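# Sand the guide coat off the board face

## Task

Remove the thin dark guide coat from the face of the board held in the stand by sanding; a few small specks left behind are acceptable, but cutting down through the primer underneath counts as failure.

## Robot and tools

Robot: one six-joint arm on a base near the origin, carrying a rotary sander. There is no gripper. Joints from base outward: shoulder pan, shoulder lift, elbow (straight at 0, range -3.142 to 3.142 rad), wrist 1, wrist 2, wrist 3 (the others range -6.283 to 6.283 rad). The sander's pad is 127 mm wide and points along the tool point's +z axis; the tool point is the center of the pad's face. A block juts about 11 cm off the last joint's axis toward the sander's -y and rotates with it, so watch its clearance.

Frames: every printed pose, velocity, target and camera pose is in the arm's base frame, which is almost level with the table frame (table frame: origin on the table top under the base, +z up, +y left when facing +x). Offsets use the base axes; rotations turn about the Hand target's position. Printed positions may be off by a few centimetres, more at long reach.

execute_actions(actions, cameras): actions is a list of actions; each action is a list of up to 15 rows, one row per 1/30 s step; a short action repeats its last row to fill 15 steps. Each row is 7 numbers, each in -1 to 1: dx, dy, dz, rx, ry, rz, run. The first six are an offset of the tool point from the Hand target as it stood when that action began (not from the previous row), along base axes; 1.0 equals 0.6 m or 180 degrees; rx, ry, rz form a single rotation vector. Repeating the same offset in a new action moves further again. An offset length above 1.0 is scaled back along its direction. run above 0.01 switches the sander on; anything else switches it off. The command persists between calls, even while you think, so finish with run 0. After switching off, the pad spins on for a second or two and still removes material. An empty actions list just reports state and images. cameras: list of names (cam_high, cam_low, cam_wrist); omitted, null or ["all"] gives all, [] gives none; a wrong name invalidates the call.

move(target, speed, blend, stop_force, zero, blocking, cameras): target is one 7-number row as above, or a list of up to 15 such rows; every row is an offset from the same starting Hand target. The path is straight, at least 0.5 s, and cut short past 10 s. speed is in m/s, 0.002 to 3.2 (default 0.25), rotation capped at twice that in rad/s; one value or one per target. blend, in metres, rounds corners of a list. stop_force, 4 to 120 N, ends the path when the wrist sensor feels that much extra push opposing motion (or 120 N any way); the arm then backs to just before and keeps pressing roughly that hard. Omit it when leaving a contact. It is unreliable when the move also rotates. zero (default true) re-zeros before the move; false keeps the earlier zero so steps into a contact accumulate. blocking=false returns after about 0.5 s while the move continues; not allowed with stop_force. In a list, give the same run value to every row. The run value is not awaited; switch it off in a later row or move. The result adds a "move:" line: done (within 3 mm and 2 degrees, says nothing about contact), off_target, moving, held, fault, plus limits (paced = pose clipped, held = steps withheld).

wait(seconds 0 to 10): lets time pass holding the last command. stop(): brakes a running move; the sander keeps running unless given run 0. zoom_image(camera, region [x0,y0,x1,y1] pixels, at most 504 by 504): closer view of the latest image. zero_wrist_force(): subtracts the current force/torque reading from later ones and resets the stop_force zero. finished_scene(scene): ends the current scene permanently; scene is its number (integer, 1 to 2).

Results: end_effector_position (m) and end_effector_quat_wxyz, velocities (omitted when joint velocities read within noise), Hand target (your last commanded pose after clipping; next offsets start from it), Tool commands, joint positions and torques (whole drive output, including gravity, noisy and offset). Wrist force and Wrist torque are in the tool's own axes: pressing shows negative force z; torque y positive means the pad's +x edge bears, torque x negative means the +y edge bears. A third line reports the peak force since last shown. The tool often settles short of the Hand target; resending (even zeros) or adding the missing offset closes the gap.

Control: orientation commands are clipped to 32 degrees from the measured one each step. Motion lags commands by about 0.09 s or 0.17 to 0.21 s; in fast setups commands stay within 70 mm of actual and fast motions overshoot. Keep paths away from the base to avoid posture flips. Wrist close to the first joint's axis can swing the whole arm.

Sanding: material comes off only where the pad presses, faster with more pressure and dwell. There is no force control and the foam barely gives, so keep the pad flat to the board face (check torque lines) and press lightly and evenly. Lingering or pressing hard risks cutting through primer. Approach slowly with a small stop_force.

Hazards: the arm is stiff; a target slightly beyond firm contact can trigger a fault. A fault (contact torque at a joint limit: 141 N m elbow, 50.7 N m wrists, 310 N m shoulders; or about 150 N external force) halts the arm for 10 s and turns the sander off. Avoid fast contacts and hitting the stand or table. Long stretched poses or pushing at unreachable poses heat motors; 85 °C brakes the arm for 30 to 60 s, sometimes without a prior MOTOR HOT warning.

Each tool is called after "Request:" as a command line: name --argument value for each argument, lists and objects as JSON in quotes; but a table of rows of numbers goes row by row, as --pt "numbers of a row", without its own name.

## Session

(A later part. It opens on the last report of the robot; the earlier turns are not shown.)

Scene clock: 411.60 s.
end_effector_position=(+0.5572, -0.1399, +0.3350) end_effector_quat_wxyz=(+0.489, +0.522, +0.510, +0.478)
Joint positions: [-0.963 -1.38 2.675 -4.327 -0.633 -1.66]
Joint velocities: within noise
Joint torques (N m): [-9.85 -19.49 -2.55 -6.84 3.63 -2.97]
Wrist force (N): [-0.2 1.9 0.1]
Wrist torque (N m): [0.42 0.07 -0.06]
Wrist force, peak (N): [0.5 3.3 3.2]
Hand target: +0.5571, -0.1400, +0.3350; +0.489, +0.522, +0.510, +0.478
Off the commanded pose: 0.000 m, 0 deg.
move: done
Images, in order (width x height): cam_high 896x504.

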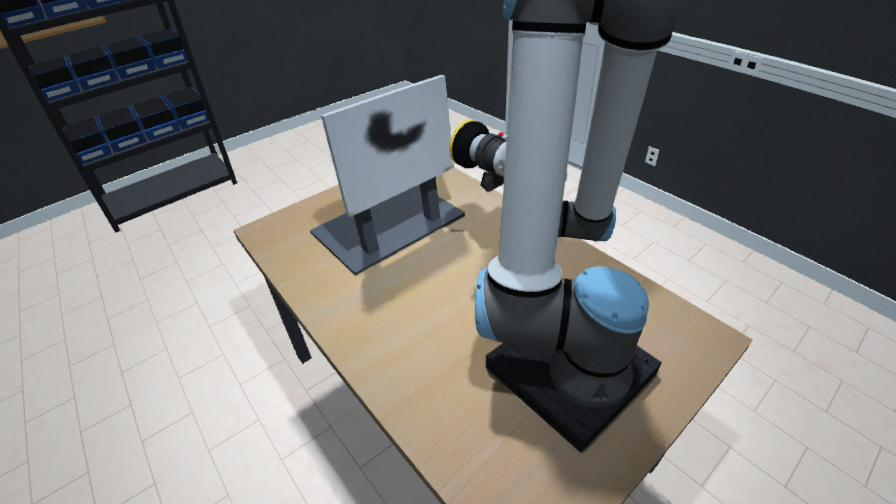

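Request:
move --target '[0.3157, 0.2667, 0.0917, 0, 0, 0, 0]' --speed 0.3 --cameras '[]'

Request:
move --target '[0.03,0,0,0,0,0,0]' --speed 0.004 --stop_force 8 --cameras '[]'

Request:
move --pt "0.0003 0 0 0 0 0 1" --pt "-0.0012 -0.0667 0 0 0 0 1" --pt "0.0003 0.0 0 0 0 0 1" --pt "-0.02 0.0 0 0 0 0 0" --speed '[0.02,0.05,0.05,0.1]' --cameras '[]'

Request:
move --target '[0.01, -0.0333, -0.0583, 0, 0, 0, 0]' --speed 0.1 --cameras '[]'

Request:
move --target '[0.03,0,0,0,0,0,0]' --speed 0.004 --stop_force 8 --cameras '[]'

Request:
move --pt "0.0003 0 0 0 0 0 1" --pt "-0.0041 -0.2 0 0 0 0 1" --pt "-0.03 -0.2 0 0 0 0 0" --speed '[0.02,0.05,0.1]' --cameras '[]'

Request:
move --target '[-0.3, -0.1, 0, 0, 0, 0, 0]' --speed 0.4 --cameras '["cam_high"]'

Request:
zoom_image --camera "cam_high" --region '[310, 60, 470, 240]'

Scene clock: 426.50 s.
end_effector_position=(+0.7464, +0.0200, +0.3900) end_effector_quat_wxyz=(+0.489, +0.522, +0.510, +0.478)
Joint positions: [-0.308 -1.313 2.332 -4.092 -1.286 -1.59]
Joint velocities: within noise
Joint torques (N m): [10.46 -40 -49.37 -1.81 -5.13 2.87]
Wrist force (N): [-0.7 2.1 0.5]
Wrist torque (N m): [0.46 0.15 -0.14]
Wrist force, peak (N): [1.5 3.4 2.4]
Hand target: +0.7465, +0.0201, +0.3900; +0.489, +0.522, +0.510, +0.478
Off the commanded pose: 0.000 m, 0 deg.
move: done
No camera images: "cameras" was empty.

Scene clock: 428.13 s.
end_effector_position=(+0.7503, +0.0201, +0.3900) end_effector_quat_wxyz=(+0.489, +0.522, +0.510, +0.478)
Joint positions: [-0.305 -1.309 2.324 -4.09 -1.288 -1.59]
Joint velocities: within noise
Joint torques (N m): [-5.95 -66.5 -23.48 -4.92 0.06 2.98]
Wrist force (N): [-1.0 1.6 -9.6]
Wrist torque (N m): [0.84 0.13 -0.14]
Wrist force, peak (N): [-1.1 1.7 -10.4]
Hand target: +0.7502, +0.0201, +0.3900; +0.489, +0.522, +0.510, +0.478 (not the last commanded pose)
Off the commanded pose: 0.014 m, 0 deg.
move: contact
No camera images: "cameras" was empty.

Scene clock: 431.67 s.
end_effector_position=(+0.7382, +0.0201, +0.3900) end_effector_quat_wxyz=(+0.489, +0.522, +0.510, +0.478)
Joint positions: [-0.313 -1.324 2.347 -4.097 -1.281 -1.59]
Joint velocities: within noise
Joint torques (N m): [-12.26 -68.8 -19.12 -6.24 2.77 -2.6]
Wrist force (N): [-0.8 1.9 0.8]
Wrist torque (N m): [0.46 0.16 -0.12]
Wrist force, peak (N): [-0.7 2.6 -15.8]
Hand target: +0.7382, +0.0201, +0.3900; +0.489, +0.522, +0.510, +0.478
Off the commanded pose: 0.000 m, 0 deg.
move: done
No camera images: "cameras" was empty.

Scene clock: 432.70 s.
end_effector_position=(+0.7442, +0.0002, +0.3551) end_effector_quat_wxyz=(+0.489, +0.522, +0.510, +0.478)
Joint positions: [-0.35 -1.248 2.35 -4.175 -1.244 -1.593]
Joint velocities: within noise
Joint torques (N m): [-12.63 -43.45 -43.12 -7.35 4.25 -3.16]
Wrist force (N): [-0.4 1.9 0.6]
Wrist torque (N m): [0.45 0.09 -0.09]
Wrist force, peak (N): [0.2 3.7 0.3]
Hand target: +0.7442, +0.0001, +0.3550; +0.489, +0.522, +0.510, +0.478
Off the commanded pose: 0.000 m, 0 deg.
move: done
No camera images: "cameras" was empty.

Scene clock: 434.67 s.
end_effector_position=(+0.7466, +0.0001, +0.3550) end_effector_quat_wxyz=(+0.489, +0.522, +0.510, +0.478)
Joint positions: [-0.348 -1.245 2.345 -4.173 -1.245 -1.593]
Joint velocities: within noise
Joint torques (N m): [-14.11 -71.41 -20.91 -6.8 4.4 -2.47]
Wrist force (N): [-1.4 -1.2 -8.2]
Wrist torque (N m): [0.86 0.17 -0.12]
Wrist force, peak (N): [-4.0 4.5 -12.2]
Hand target: +0.7466, +0.0001, +0.3550; +0.489, +0.522, +0.510, +0.478 (not the last commanded pose)
Off the commanded pose: 0.016 m, 0 deg.
move: contact
No camera images: "cameras" was empty.

Scene clock: 439.00 s.
end_effector_position=(+0.7286, -0.1199, +0.3550) end_effector_quat_wxyz=(+0.489, +0.522, +0.510, +0.478)
Joint positions: [-0.598 -1.251 2.356 -4.169 -0.996 -1.613]
Joint velocities: within noise
Joint torques (N m): [-12.03 -68.68 -15.33 -6.08 2.96 -2.92]
Wrist force (N): [-1.0 2.6 0.8]
Wrist torque (N m): [0.51 0.13 -0.13]
Wrist force, peak (N): [-0.6 3.1 -14.9]
Hand target: +0.7286, -0.1199, +0.3550; +0.489, +0.522, +0.510, +0.478
Off the commanded pose: 0.000 m, 0 deg.
move: done
No camera images: "cameras" was empty.

Scene clock: 440.57 s.
end_effector_position=(+0.5487, -0.1799, +0.3550) end_effector_quat_wxyz=(+0.489, +0.522, +0.510, +0.478)
Joint positions: [-1.06 -1.436 2.65 -4.228 -0.536 -1.68]
Joint velocities: within noise
Joint torques (N m): [-12.17 -48.18 -6.86 -1.21 5.21 -3.69]
Wrist force (N): [0.0 2.5 0.4]
Wrist torque (N m): [0.51 0.06 -0.05]
Wrist force, peak (N): [-0.4 2.9 3.5]
Hand target: +0.5486, -0.1799, +0.3550; +0.489, +0.522, +0.510, +0.478
Off the commanded pose: 0.000 m, 0 deg.
move: done
Images, in order (width x height): cam_high 896x504.

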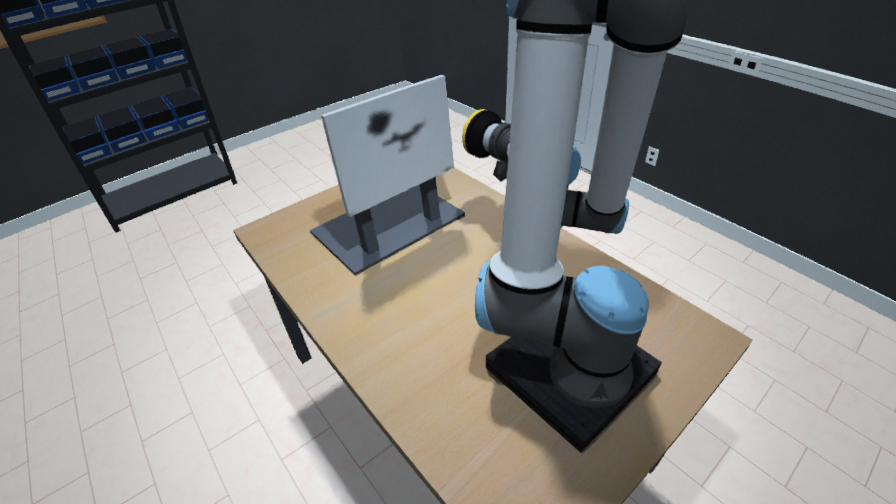

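Scaled by 2.800 from the camera's 896x504 image, which has a finer 1280x720 frame.

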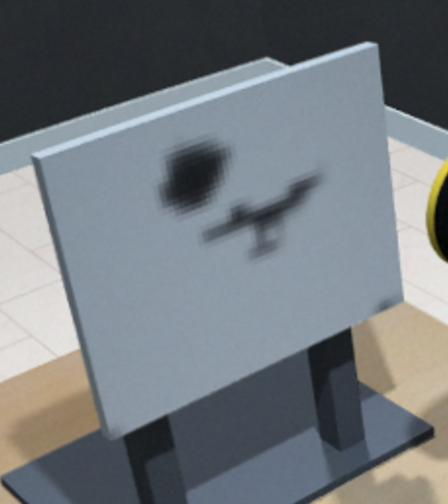

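Request:
move --target '[0.3357, 0.3, 0.125, 0, 0, 0, 0]' --speed 0.3 --cameras '[]'

Request:
move --target '[0.03,0,0,0,0,0,0]' --speed 0.004 --stop_force 8 --cameras '[]'

Request:
move --pt "0.0003 0 0 0 0 0 1" --pt "-0.0003 -0.0333 0 0 0 0 1" --pt "0.0003 0.0 0 0 0 0 1" --pt "-0.02 0.0 0 0 0 0 0" --speed '[0.02,0.03,0.03,0.1]' --cameras '[]'

Request:
move --target '[0.0065, -0.0083, -0.0967, 0, 0, 0, 0]' --speed 0.1 --cameras '[]'

Request:
move --target '[0.03,0,0,0,0,0,0]' --speed 0.004 --stop_force 8 --cameras '[]'

Request:
move --pt "0.0003 0 0 0 0 0 1" --pt "-0.0047 -0.2333 0 0 0 0 1" --pt "-0.03 -0.2333 0 0 0 0 0" --speed '[0.02,0.05,0.1]' --cameras '[]'

Request:
move --target '[0.0235, 0.1083, -0.0483, 0, 0, 0, 0]' --speed 0.1 --cameras '[]'

Request:
move --target '[0.03,0,0,0,0,0,0]' --speed 0.004 --stop_force 8 --cameras '[]'

Request:
move --pt "0.0003 0 0 0 0 0 1" --pt "-0.0003 -0.02 0 0 0 0 1" --pt "-0.03 -0.02 0 0 0 0 0" --speed '[0.02,0.03,0.1]' --cameras '[]'

Request:
move --target '[0, -0.23, -0.2217, 0, 0, 0, 0]' --speed 0.2 --cameras '[]'

Request:
move --target '[0.03,0,0,0,0,0,0]' --speed 0.004 --stop_force 8 --cameras '[]'

Request:
move --pt "0.0003 0 0 0 0 0 1" --pt "-0.0003 -0.02 0 0 0 0 1" --pt "-0.03 -0.02 0 0 0 0 0" --speed '[0.02,0.03,0.1]' --cameras '[]'

Request:
move --target '[-0.3, 0.1, 0.2, 0, 0, 0, 0]' --speed 0.4 --cameras '["cam_high"]'

Request:
zoom_image --camera "cam_high" --region '[310, 60, 470, 240]'

Scene clock: 465.27 s.
end_effector_position=(+0.7499, +0.0000, +0.4299) end_effector_quat_wxyz=(+0.489, +0.522, +0.510, +0.478)
Joint positions: [-0.346 -1.383 2.307 -3.997 -1.247 -1.593]
Joint velocities: within noise
Joint torques (N m): [14.1 -35.15 -48.8 -1.04 -4.24 3.11]
Wrist force (N): [-0.8 2.2 0.6]
Wrist torque (N m): [0.47 0.16 -0.17]
Wrist force, peak (N): [1.6 3.2 2.6]
Hand target: +0.7501, +0.0001, +0.4300; +0.489, +0.522, +0.510, +0.478
Off the commanded pose: 0.000 m, 0 deg.
move: done
No camera images: "cameras" was empty.

Scene clock: 466.77 s.
end_effector_position=(+0.7533, +0.0001, +0.4300) end_effector_quat_wxyz=(+0.489, +0.522, +0.510, +0.478)
Joint positions: [-0.343 -1.379 2.3 -3.995 -1.25 -1.593]
Joint velocities: within noise
Joint torques (N m): [-7.38 -67.1 -27.03 -4.3 0.89 2.82]
Wrist force (N): [-0.8 1.9 -9.4]
Wrist torque (N m): [0.93 0.12 -0.17]
Wrist force, peak (N): [-0.8 2.0 -10.0]
Hand target: +0.7532, +0.0001, +0.4300; +0.489, +0.522, +0.510, +0.478 (not the last commanded pose)
Off the commanded pose: 0.015 m, 0 deg.
move: contact
No camera images: "cameras" was empty.

Scene clock: 470.00 s.
end_effector_position=(+0.7412, +0.0001, +0.4300) end_effector_quat_wxyz=(+0.489, +0.522, +0.510, +0.478)
Joint positions: [-0.352 -1.396 2.323 -4 -1.241 -1.593]
Joint velocities: within noise
Joint torques (N m): [-11.82 -64.89 -22.48 -6.39 2.56 -3.53]
Wrist force (N): [-1.2 2.0 0.5]
Wrist torque (N m): [0.46 0.21 -0.13]
Wrist force, peak (N): [-0.9 2.8 -12.9]
Hand target: +0.7412, +0.0001, +0.4300; +0.489, +0.522, +0.510, +0.478
Off the commanded pose: 0.000 m, 0 deg.
move: done
No camera images: "cameras" was empty.

Scene clock: 471.23 s.
end_effector_position=(+0.7451, -0.0049, +0.3721) end_effector_quat_wxyz=(+0.489, +0.522, +0.510, +0.478)
Joint positions: [-0.359 -1.281 2.343 -4.134 -1.234 -1.594]
Joint velocities: within noise
Joint torques (N m): [-12.97 -39.39 -16.18 -7.82 3.97 2.55]
Wrist force (N): [-0.6 1.8 0.4]
Wrist torque (N m): [0.44 0.13 -0.09]
Wrist force, peak (N): [-0.6 3.8 0.1]
Hand target: +0.7451, -0.0049, +0.3719; +0.489, +0.522, +0.510, +0.478
Off the commanded pose: 0.000 m, 0 deg.
move: done
No camera images: "cameras" was empty.

Scene clock: 473.27 s.
end_effector_position=(+0.7481, -0.0049, +0.3719) end_effector_quat_wxyz=(+0.489, +0.522, +0.510, +0.478)
Joint positions: [-0.357 -1.277 2.337 -4.132 -1.236 -1.594]
Joint velocities: within noise
Joint torques (N m): [-12.85 -69.95 -21.75 -6.52 3.47 2.21]
Wrist force (N): [0.6 -0.1 -8.3]
Wrist torque (N m): [0.81 0.14 -0.12]
Wrist force, peak (N): [-1.1 7.9 -12.4]
Hand target: +0.7481, -0.0049, +0.3719; +0.489, +0.522, +0.510, +0.478 (not the last commanded pose)
Off the commanded pose: 0.015 m, 0 deg.
move: contact
No camera images: "cameras" was empty.

Scene clock: 478.00 s.
end_effector_position=(+0.7301, -0.1449, +0.3719) end_effector_quat_wxyz=(+0.489, +0.522, +0.510, +0.478)
Joint positions: [-0.64 -1.277 2.336 -4.121 -0.954 -1.617]
Joint velocities: within noise
Joint torques (N m): [-11.09 -69.46 -16.86 -6.3 3.04 -3.31]
Wrist force (N): [-1.0 2.2 0.7]
Wrist torque (N m): [0.46 0.14 -0.14]
Wrist force, peak (N): [-0.7 3.0 -15.4]
Hand target: +0.7301, -0.1449, +0.3719; +0.489, +0.522, +0.510, +0.478
Off the commanded pose: 0.000 m, 0 deg.
move: done
No camera images: "cameras" was empty.

Scene clock: 479.33 s.
end_effector_position=(+0.7441, -0.0801, +0.3430) end_effector_quat_wxyz=(+0.489, +0.522, +0.510, +0.478)
Joint positions: [-0.507 -1.218 2.343 -4.193 -1.087 -1.605]
Joint velocities: within noise
Joint torques (N m): [18.21 -45.29 -47.11 -5.02 -2.59 2.65]
Wrist force (N): [-1.3 2.0 -14.6]
Wrist torque (N m): [1.15 0.24 -0.13]
Wrist force, peak (N): [-1.3 2.0 -14.6]
Hand target: +0.7442, -0.0799, +0.3430; +0.489, +0.522, +0.510, +0.478
Off the commanded pose: 0.000 m, 0 deg.
move: done
No camera images: "cameras" was empty.

Scene clock: 480.73 s.
end_effector_position=(+0.7444, -0.0799, +0.3430) end_effector_quat_wxyz=(+0.489, +0.522, +0.510, +0.478)
Joint positions: [-0.507 -1.218 2.343 -4.193 -1.087 -1.605]
Joint velocities: within noise
Joint torques (N m): [-11.44 -73.89 -23.9 -6.17 3.98 1.87]
Wrist force (N): [0.3 -3.2 -21.1]
Wrist torque (N m): [1.24 0.25 -0.16]
Wrist force, peak (N): [-8.2 12.3 -26.6]
Hand target: +0.7444, -0.0799, +0.3430; +0.489, +0.522, +0.510, +0.478 (not the last commanded pose)
Off the commanded pose: 0.018 m, 0 deg.
move: contact
No camera images: "cameras" was empty.

Scene clock: 483.10 s.
end_effector_position=(+0.7264, -0.0919, +0.3430) end_effector_quat_wxyz=(+0.489, +0.522, +0.510, +0.478)
Joint positions: [-0.549 -1.234 2.374 -4.206 -1.045 -1.609]
Joint velocities: within noise
Joint torques (N m): [-12.65 -68.85 -13.1 -6.15 2.93 -3.46]
Wrist force (N): [-0.9 2.5 0.8]
Wrist torque (N m): [0.48 0.19 -0.13]
Wrist force, peak (N): [-0.7 3.6 -26.3]
Hand target: +0.7264, -0.0919, +0.3430; +0.489, +0.522, +0.510, +0.478
Off the commanded pose: 0.000 m, 0 deg.
move: done
No camera images: "cameras" was empty.

Scene clock: 484.77 s.
end_effector_position=(+0.7263, -0.2297, +0.2101) end_effector_quat_wxyz=(+0.489, +0.522, +0.510, +0.478)
Joint positions: [-0.779 -0.918 2.291 -4.425 -0.816 -1.632]
Joint velocities: within noise
Joint torques (N m): [-13.16 -57.08 -29.42 -6.2 4.46 2.99]
Wrist force (N): [-0.7 2.4 0.1]
Wrist torque (N m): [0.53 0.06 -0.14]
Wrist force, peak (N): [0.2 4.2 0.8]
Hand target: +0.7264, -0.2299, +0.2100; +0.489, +0.522, +0.510, +0.478
Off the commanded pose: 0.000 m, 0 deg.
move: done
No camera images: "cameras" was empty.

Scene clock: 486.73 s.
end_effector_position=(+0.7289, -0.2299, +0.2099) end_effector_quat_wxyz=(+0.489, +0.522, +0.510, +0.478)
Joint positions: [-0.776 -0.917 2.286 -4.422 -0.819 -1.632]
Joint velocities: within noise
Joint torques (N m): [-13.58 -81.18 -4.43 -5.97 2.97 0.94]
Wrist force (N): [1.1 0.9 -8.6]
Wrist torque (N m): [0.78 0.22 -0.16]
Wrist force, peak (N): [2.0 0.1 -10.2]
Hand target: +0.7289, -0.2299, +0.2099; +0.489, +0.522, +0.510, +0.478 (not the last commanded pose)
Off the commanded pose: 0.015 m, 0 deg.
move: contact
No camera images: "cameras" was empty.

Scene clock: 489.07 s.
end_effector_position=(+0.7109, -0.2419, +0.2099) end_effector_quat_wxyz=(+0.489, +0.522, +0.510, +0.478)
Joint positions: [-0.819 -0.922 2.308 -4.435 -0.776 -1.637]
Joint velocities: within noise
Joint torques (N m): [-12.69 -83.78 0.03 -6 3.05 -3.39]
Wrist force (N): [-0.6 1.9 0.1]
Wrist torque (N m): [0.49 0.07 -0.17]
Wrist force, peak (N): [-0.9 2.4 -10.7]
Hand target: +0.7109, -0.2419, +0.2099; +0.489, +0.522, +0.510, +0.478
Off the commanded pose: 0.000 m, 0 deg.
move: done
No camera images: "cameras" was empty.

Scene clock: 490.73 s.
end_effector_position=(+0.5310, -0.1819, +0.3299) end_effector_quat_wxyz=(+0.489, +0.522, +0.510, +0.478)
Joint positions: [-1.118 -1.371 2.69 -4.32 -0.479 -1.696]
Joint velocities: within noise
Joint torques (N m): [-14 -50.62 -3.17 -0.39 5.08 -3.52]
Wrist force (N): [-0.9 1.8 0.4]
Wrist torque (N m): [0.45 0.21 -0.08]
Wrist force, peak (N): [0.9 4.0 -1.3]
Hand target: +0.5309, -0.1819, +0.3299; +0.489, +0.522, +0.510, +0.478
Off the commanded pose: 0.000 m, 0 deg.
move: done
Images, in order (width x height): cam_high 896x504.

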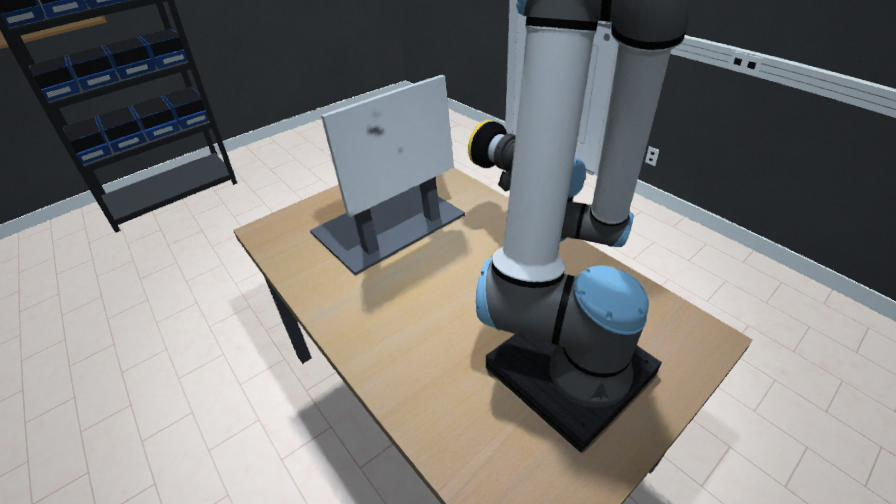

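Scaled by 2.800 from the camera's 896x504 image, which has a finer 1280x720 frame.

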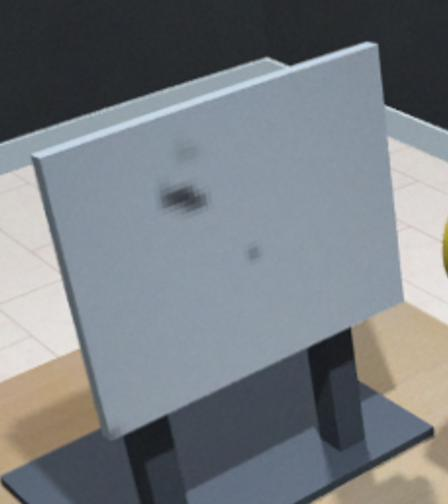

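Request:
move --target '[0.3635, 0.3282, 0.1335, 0, 0, 0, 0]' --speed 0.3 --cameras '[]'

Request:
move --target '[0.03,0,0,0,0,0,0]' --speed 0.004 --stop_force 8 --cameras '[]'

Request:
move --pt "0.0003 0 0 0 0 0 1" --pt "-0.0001 -0.03 0 0 0 0 1" --pt "0.0004 0.0 0 0 0 0 1" --pt "-0.02 0.0 0 0 0 0 0" --speed '[0.02,0.025,0.025,0.1]' --cameras '[]'

Request:
move --target '[0.0202, -0.0083, 0.0667, 0, 0, 0, 0]' --speed 0.1 --cameras '[]'

Request:
move --target '[0.03,0,0,0,0,0,0]' --speed 0.004 --stop_force 8 --cameras '[]'

Request:
move --pt "0.0003 0 0 0 0 0 1" --pt "0.0 -0.02 0 0 0 0 1" --pt "-0.02 -0.02 0 0 0 0 0" --speed '[0.02,0.025,0.1]' --cameras '[]'

Request:
move --target '[-0.0053, -0.1, -0.1917, 0, 0, 0, 0]' --speed 0.15 --cameras '[]'

Request:
move --target '[0.03,0,0,0,0,0,0]' --speed 0.004 --stop_force 8 --cameras '[]'

Request:
move --pt "0.0003 0 0 0 0 0 1" --pt "0.0 0.02 0 0 0 0 1" --pt "-0.03 0.02 0 0 0 0 0" --speed '[0.02,0.025,0.1]' --cameras '[]'

Request:
move --target '[-0.3, -0.1, 0, 0, 0, 0, 0]' --speed 0.4 --cameras '["cam_high","cam_wrist"]'

Request:
zoom_image --camera "cam_high" --region '[310, 60, 470, 240]'

Scene clock: 511.70 s.
end_effector_position=(+0.7488, +0.0149, +0.4100) end_effector_quat_wxyz=(+0.489, +0.522, +0.510, +0.478)
Joint positions: [-0.316 -1.348 2.318 -4.044 -1.277 -1.591]
Joint velocities: within noise
Joint torques (N m): [14.33 -40.34 -47.97 -2.09 -4.76 3.18]
Wrist force (N): [-0.6 2.1 0.6]
Wrist torque (N m): [0.46 0.13 -0.16]
Wrist force, peak (N): [1.7 3.0 2.5]
Hand target: +0.7490, +0.0150, +0.4100; +0.489, +0.522, +0.510, +0.478
Off the commanded pose: 0.000 m, 0 deg.
move: done
No camera images: "cameras" was empty.

Scene clock: 513.13 s.
end_effector_position=(+0.7520, +0.0150, +0.4100) end_effector_quat_wxyz=(+0.489, +0.522, +0.510, +0.478)
Joint positions: [-0.314 -1.344 2.312 -4.042 -1.279 -1.59]
Joint velocities: within noise
Joint torques (N m): [-3.74 -67.32 -26.09 -4.66 0.29 2.66]
Wrist force (N): [-1.1 1.5 -9.6]
Wrist torque (N m): [0.85 0.16 -0.16]
Wrist force, peak (N): [-1.1 1.5 -10.2]
Hand target: +0.7519, +0.0150, +0.4100; +0.489, +0.522, +0.510, +0.478 (not the last commanded pose)
Off the commanded pose: 0.015 m, 0 deg.
move: contact
No camera images: "cameras" was empty.

Scene clock: 516.47 s.
end_effector_position=(+0.7399, +0.0150, +0.4100) end_effector_quat_wxyz=(+0.489, +0.522, +0.510, +0.478)
Joint positions: [-0.322 -1.36 2.335 -4.049 -1.271 -1.591]
Joint velocities: within noise
Joint torques (N m): [-12.45 -68 -21.62 -6.36 2.63 -3.25]
Wrist force (N): [-0.6 2.0 0.6]
Wrist torque (N m): [0.43 0.14 -0.13]
Wrist force, peak (N): [-0.8 3.1 -16.6]
Hand target: +0.7399, +0.0150, +0.4100; +0.489, +0.522, +0.510, +0.478
Off the commanded pose: 0.000 m, 0 deg.
move: done
No camera images: "cameras" was empty.

Scene clock: 517.53 s.
end_effector_position=(+0.7520, +0.0101, +0.4499) end_effector_quat_wxyz=(+0.489, +0.522, +0.510, +0.478)
Joint positions: [-0.324 -1.414 2.291 -3.95 -1.269 -1.591]
Joint velocities: within noise
Joint torques (N m): [-11.13 -65.72 -52.85 -1.47 4.19 -3.66]
Wrist force (N): [-0.3 2.0 0.4]
Wrist torque (N m): [0.44 0.08 -0.16]
Wrist force, peak (N): [-0.7 3.4 1.0]
Hand target: +0.7520, +0.0100, +0.4500; +0.489, +0.522, +0.510, +0.478
Off the commanded pose: 0.000 m, 0 deg.
move: done
No camera images: "cameras" was empty.

Scene clock: 519.67 s.
end_effector_position=(+0.7554, +0.0100, +0.4500) end_effector_quat_wxyz=(+0.489, +0.522, +0.510, +0.478)
Joint positions: [-0.322 -1.409 2.284 -3.948 -1.271 -1.591]
Joint velocities: within noise
Joint torques (N m): [-10.29 -62.08 -28.62 -6.39 3.6 -2.16]
Wrist force (N): [1.2 1.9 -7.8]
Wrist torque (N m): [0.87 0.05 -0.18]
Wrist force, peak (N): [-1.5 7.6 -12.1]
Hand target: +0.7554, +0.0100, +0.4500; +0.489, +0.522, +0.510, +0.478 (not the last commanded pose)
Off the commanded pose: 0.015 m, 0 deg.
move: contact
No camera images: "cameras" was empty.

Scene clock: 522.03 s.
end_effector_position=(+0.7434, -0.0020, +0.4500) end_effector_quat_wxyz=(+0.489, +0.522, +0.510, +0.478)
Joint positions: [-0.355 -1.428 2.307 -3.952 -1.239 -1.593]
Joint velocities: within noise
Joint torques (N m): [-11.58 -64.15 -24.38 -5.96 3.04 -3.62]
Wrist force (N): [-0.3 2.1 0.4]
Wrist torque (N m): [0.49 0.10 -0.14]
Wrist force, peak (N): [-0.7 3.0 -16.6]
Hand target: +0.7434, -0.0020, +0.4500; +0.489, +0.522, +0.510, +0.478
Off the commanded pose: 0.000 m, 0 deg.
move: done
No camera images: "cameras" was empty.

Scene clock: 523.60 s.
end_effector_position=(+0.7401, -0.0619, +0.3351) end_effector_quat_wxyz=(+0.489, +0.522, +0.510, +0.478)
Joint positions: [-0.477 -1.208 2.357 -4.218 -1.117 -1.603]
Joint velocities: within noise
Joint torques (N m): [-15.28 -47 -24.54 -7.62 3.99 2.79]
Wrist force (N): [-0.5 2.6 0.7]
Wrist torque (N m): [0.54 0.11 -0.09]
Wrist force, peak (N): [0.4 4.2 0.6]
Hand target: +0.7402, -0.0620, +0.3350; +0.489, +0.522, +0.510, +0.478
Off the commanded pose: 0.000 m, 0 deg.
move: done
No camera images: "cameras" was empty.

Scene clock: 525.10 s.
end_effector_position=(+0.7435, -0.0620, +0.3350) end_effector_quat_wxyz=(+0.489, +0.522, +0.510, +0.478)
Joint positions: [-0.474 -1.204 2.351 -4.216 -1.12 -1.603]
Joint velocities: within noise
Joint torques (N m): [-12.51 -66.75 -17.06 -5.68 2.15 2.62]
Wrist force (N): [-1.8 0.0 -9.1]
Wrist torque (N m): [0.94 0.12 -0.12]
Wrist force, peak (N): [-2.2 0.0 -10.3]
Hand target: +0.7434, -0.0620, +0.3350; +0.489, +0.522, +0.510, +0.478 (not the last commanded pose)
Off the commanded pose: 0.015 m, 0 deg.
move: contact
No camera images: "cameras" was empty.

Scene clock: 527.57 s.
end_effector_position=(+0.7254, -0.0500, +0.3350) end_effector_quat_wxyz=(+0.489, +0.522, +0.510, +0.478)
Joint positions: [-0.468 -1.224 2.388 -4.234 -1.126 -1.602]
Joint velocities: within noise
Joint torques (N m): [-12.2 -68.99 -11.52 -6.14 2.81 -3.56]
Wrist force (N): [-0.8 2.9 0.8]
Wrist torque (N m): [0.53 0.11 -0.10]
Wrist force, peak (N): [-0.9 3.0 -11.7]
Hand target: +0.7254, -0.0500, +0.3350; +0.489, +0.522, +0.510, +0.478
Off the commanded pose: 0.000 m, 0 deg.
move: done
No camera images: "cameras" was empty.

Scene clock: 529.17 s.
end_effector_position=(+0.5455, -0.1099, +0.3350) end_effector_quat_wxyz=(+0.489, +0.522, +0.510, +0.478)
Joint positions: [-0.933 -1.405 2.719 -4.35 -0.662 -1.655]
Joint velocities: within noise
Joint torques (N m): [-15.07 -46.29 -0.63 -0.33 4.58 -3.25]
Wrist force (N): [-0.9 2.3 0.1]
Wrist torque (N m): [0.47 0.15 -0.12]
Wrist force, peak (N): [0.2 3.1 3.6]
Hand target: +0.5454, -0.1100, +0.3350; +0.489, +0.522, +0.510, +0.478
Off the commanded pose: 0.000 m, 0 deg.
move: done
camera_calibration:
cam_wrist: T_world_to_cam=[[0.0277875, 0.99829, -0.0514272, 0.121859], [-0.303504, 0.0574441, 0.951097, -0.10593], [0.952425, -0.0108202, 0.304581, -0.516747], [0, 0, 0, 1]] pos_world=[0.456626, -0.121157, 0.264408]
Images, in order (width x height): cam_high 896x504, cam_wrist 896x504.

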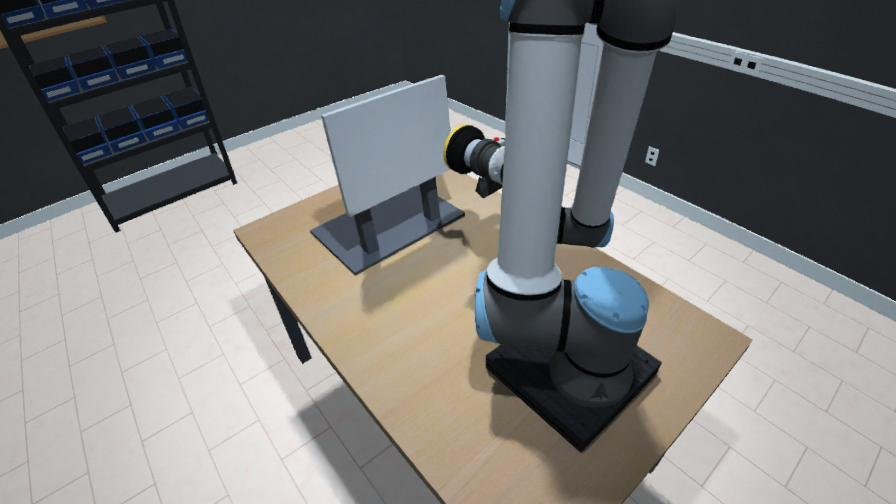

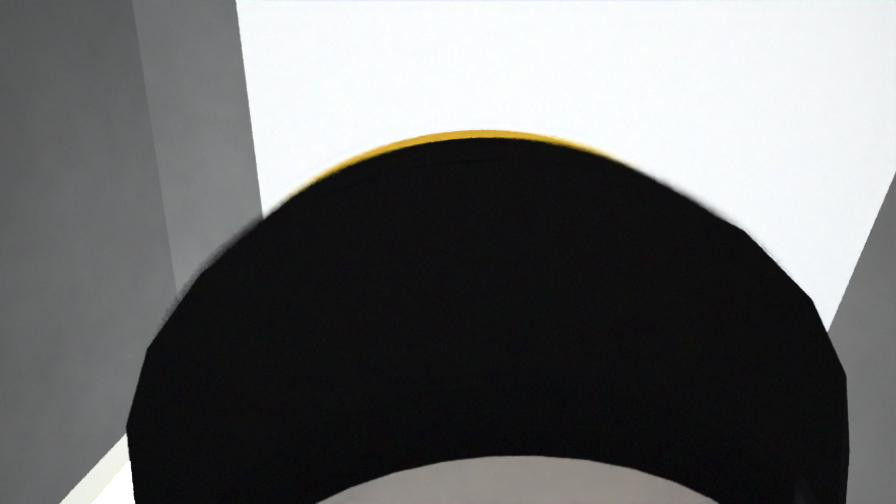

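Scaled by 2.800 from the camera's 896x504 image, which has a finer 1280x720 frame.

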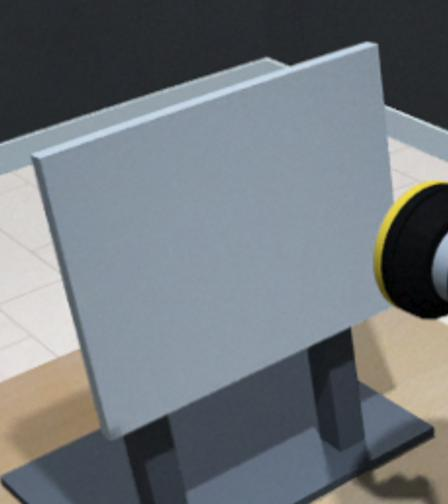

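Request:
finished_scene --scene 1

The scene is finished: the task was done.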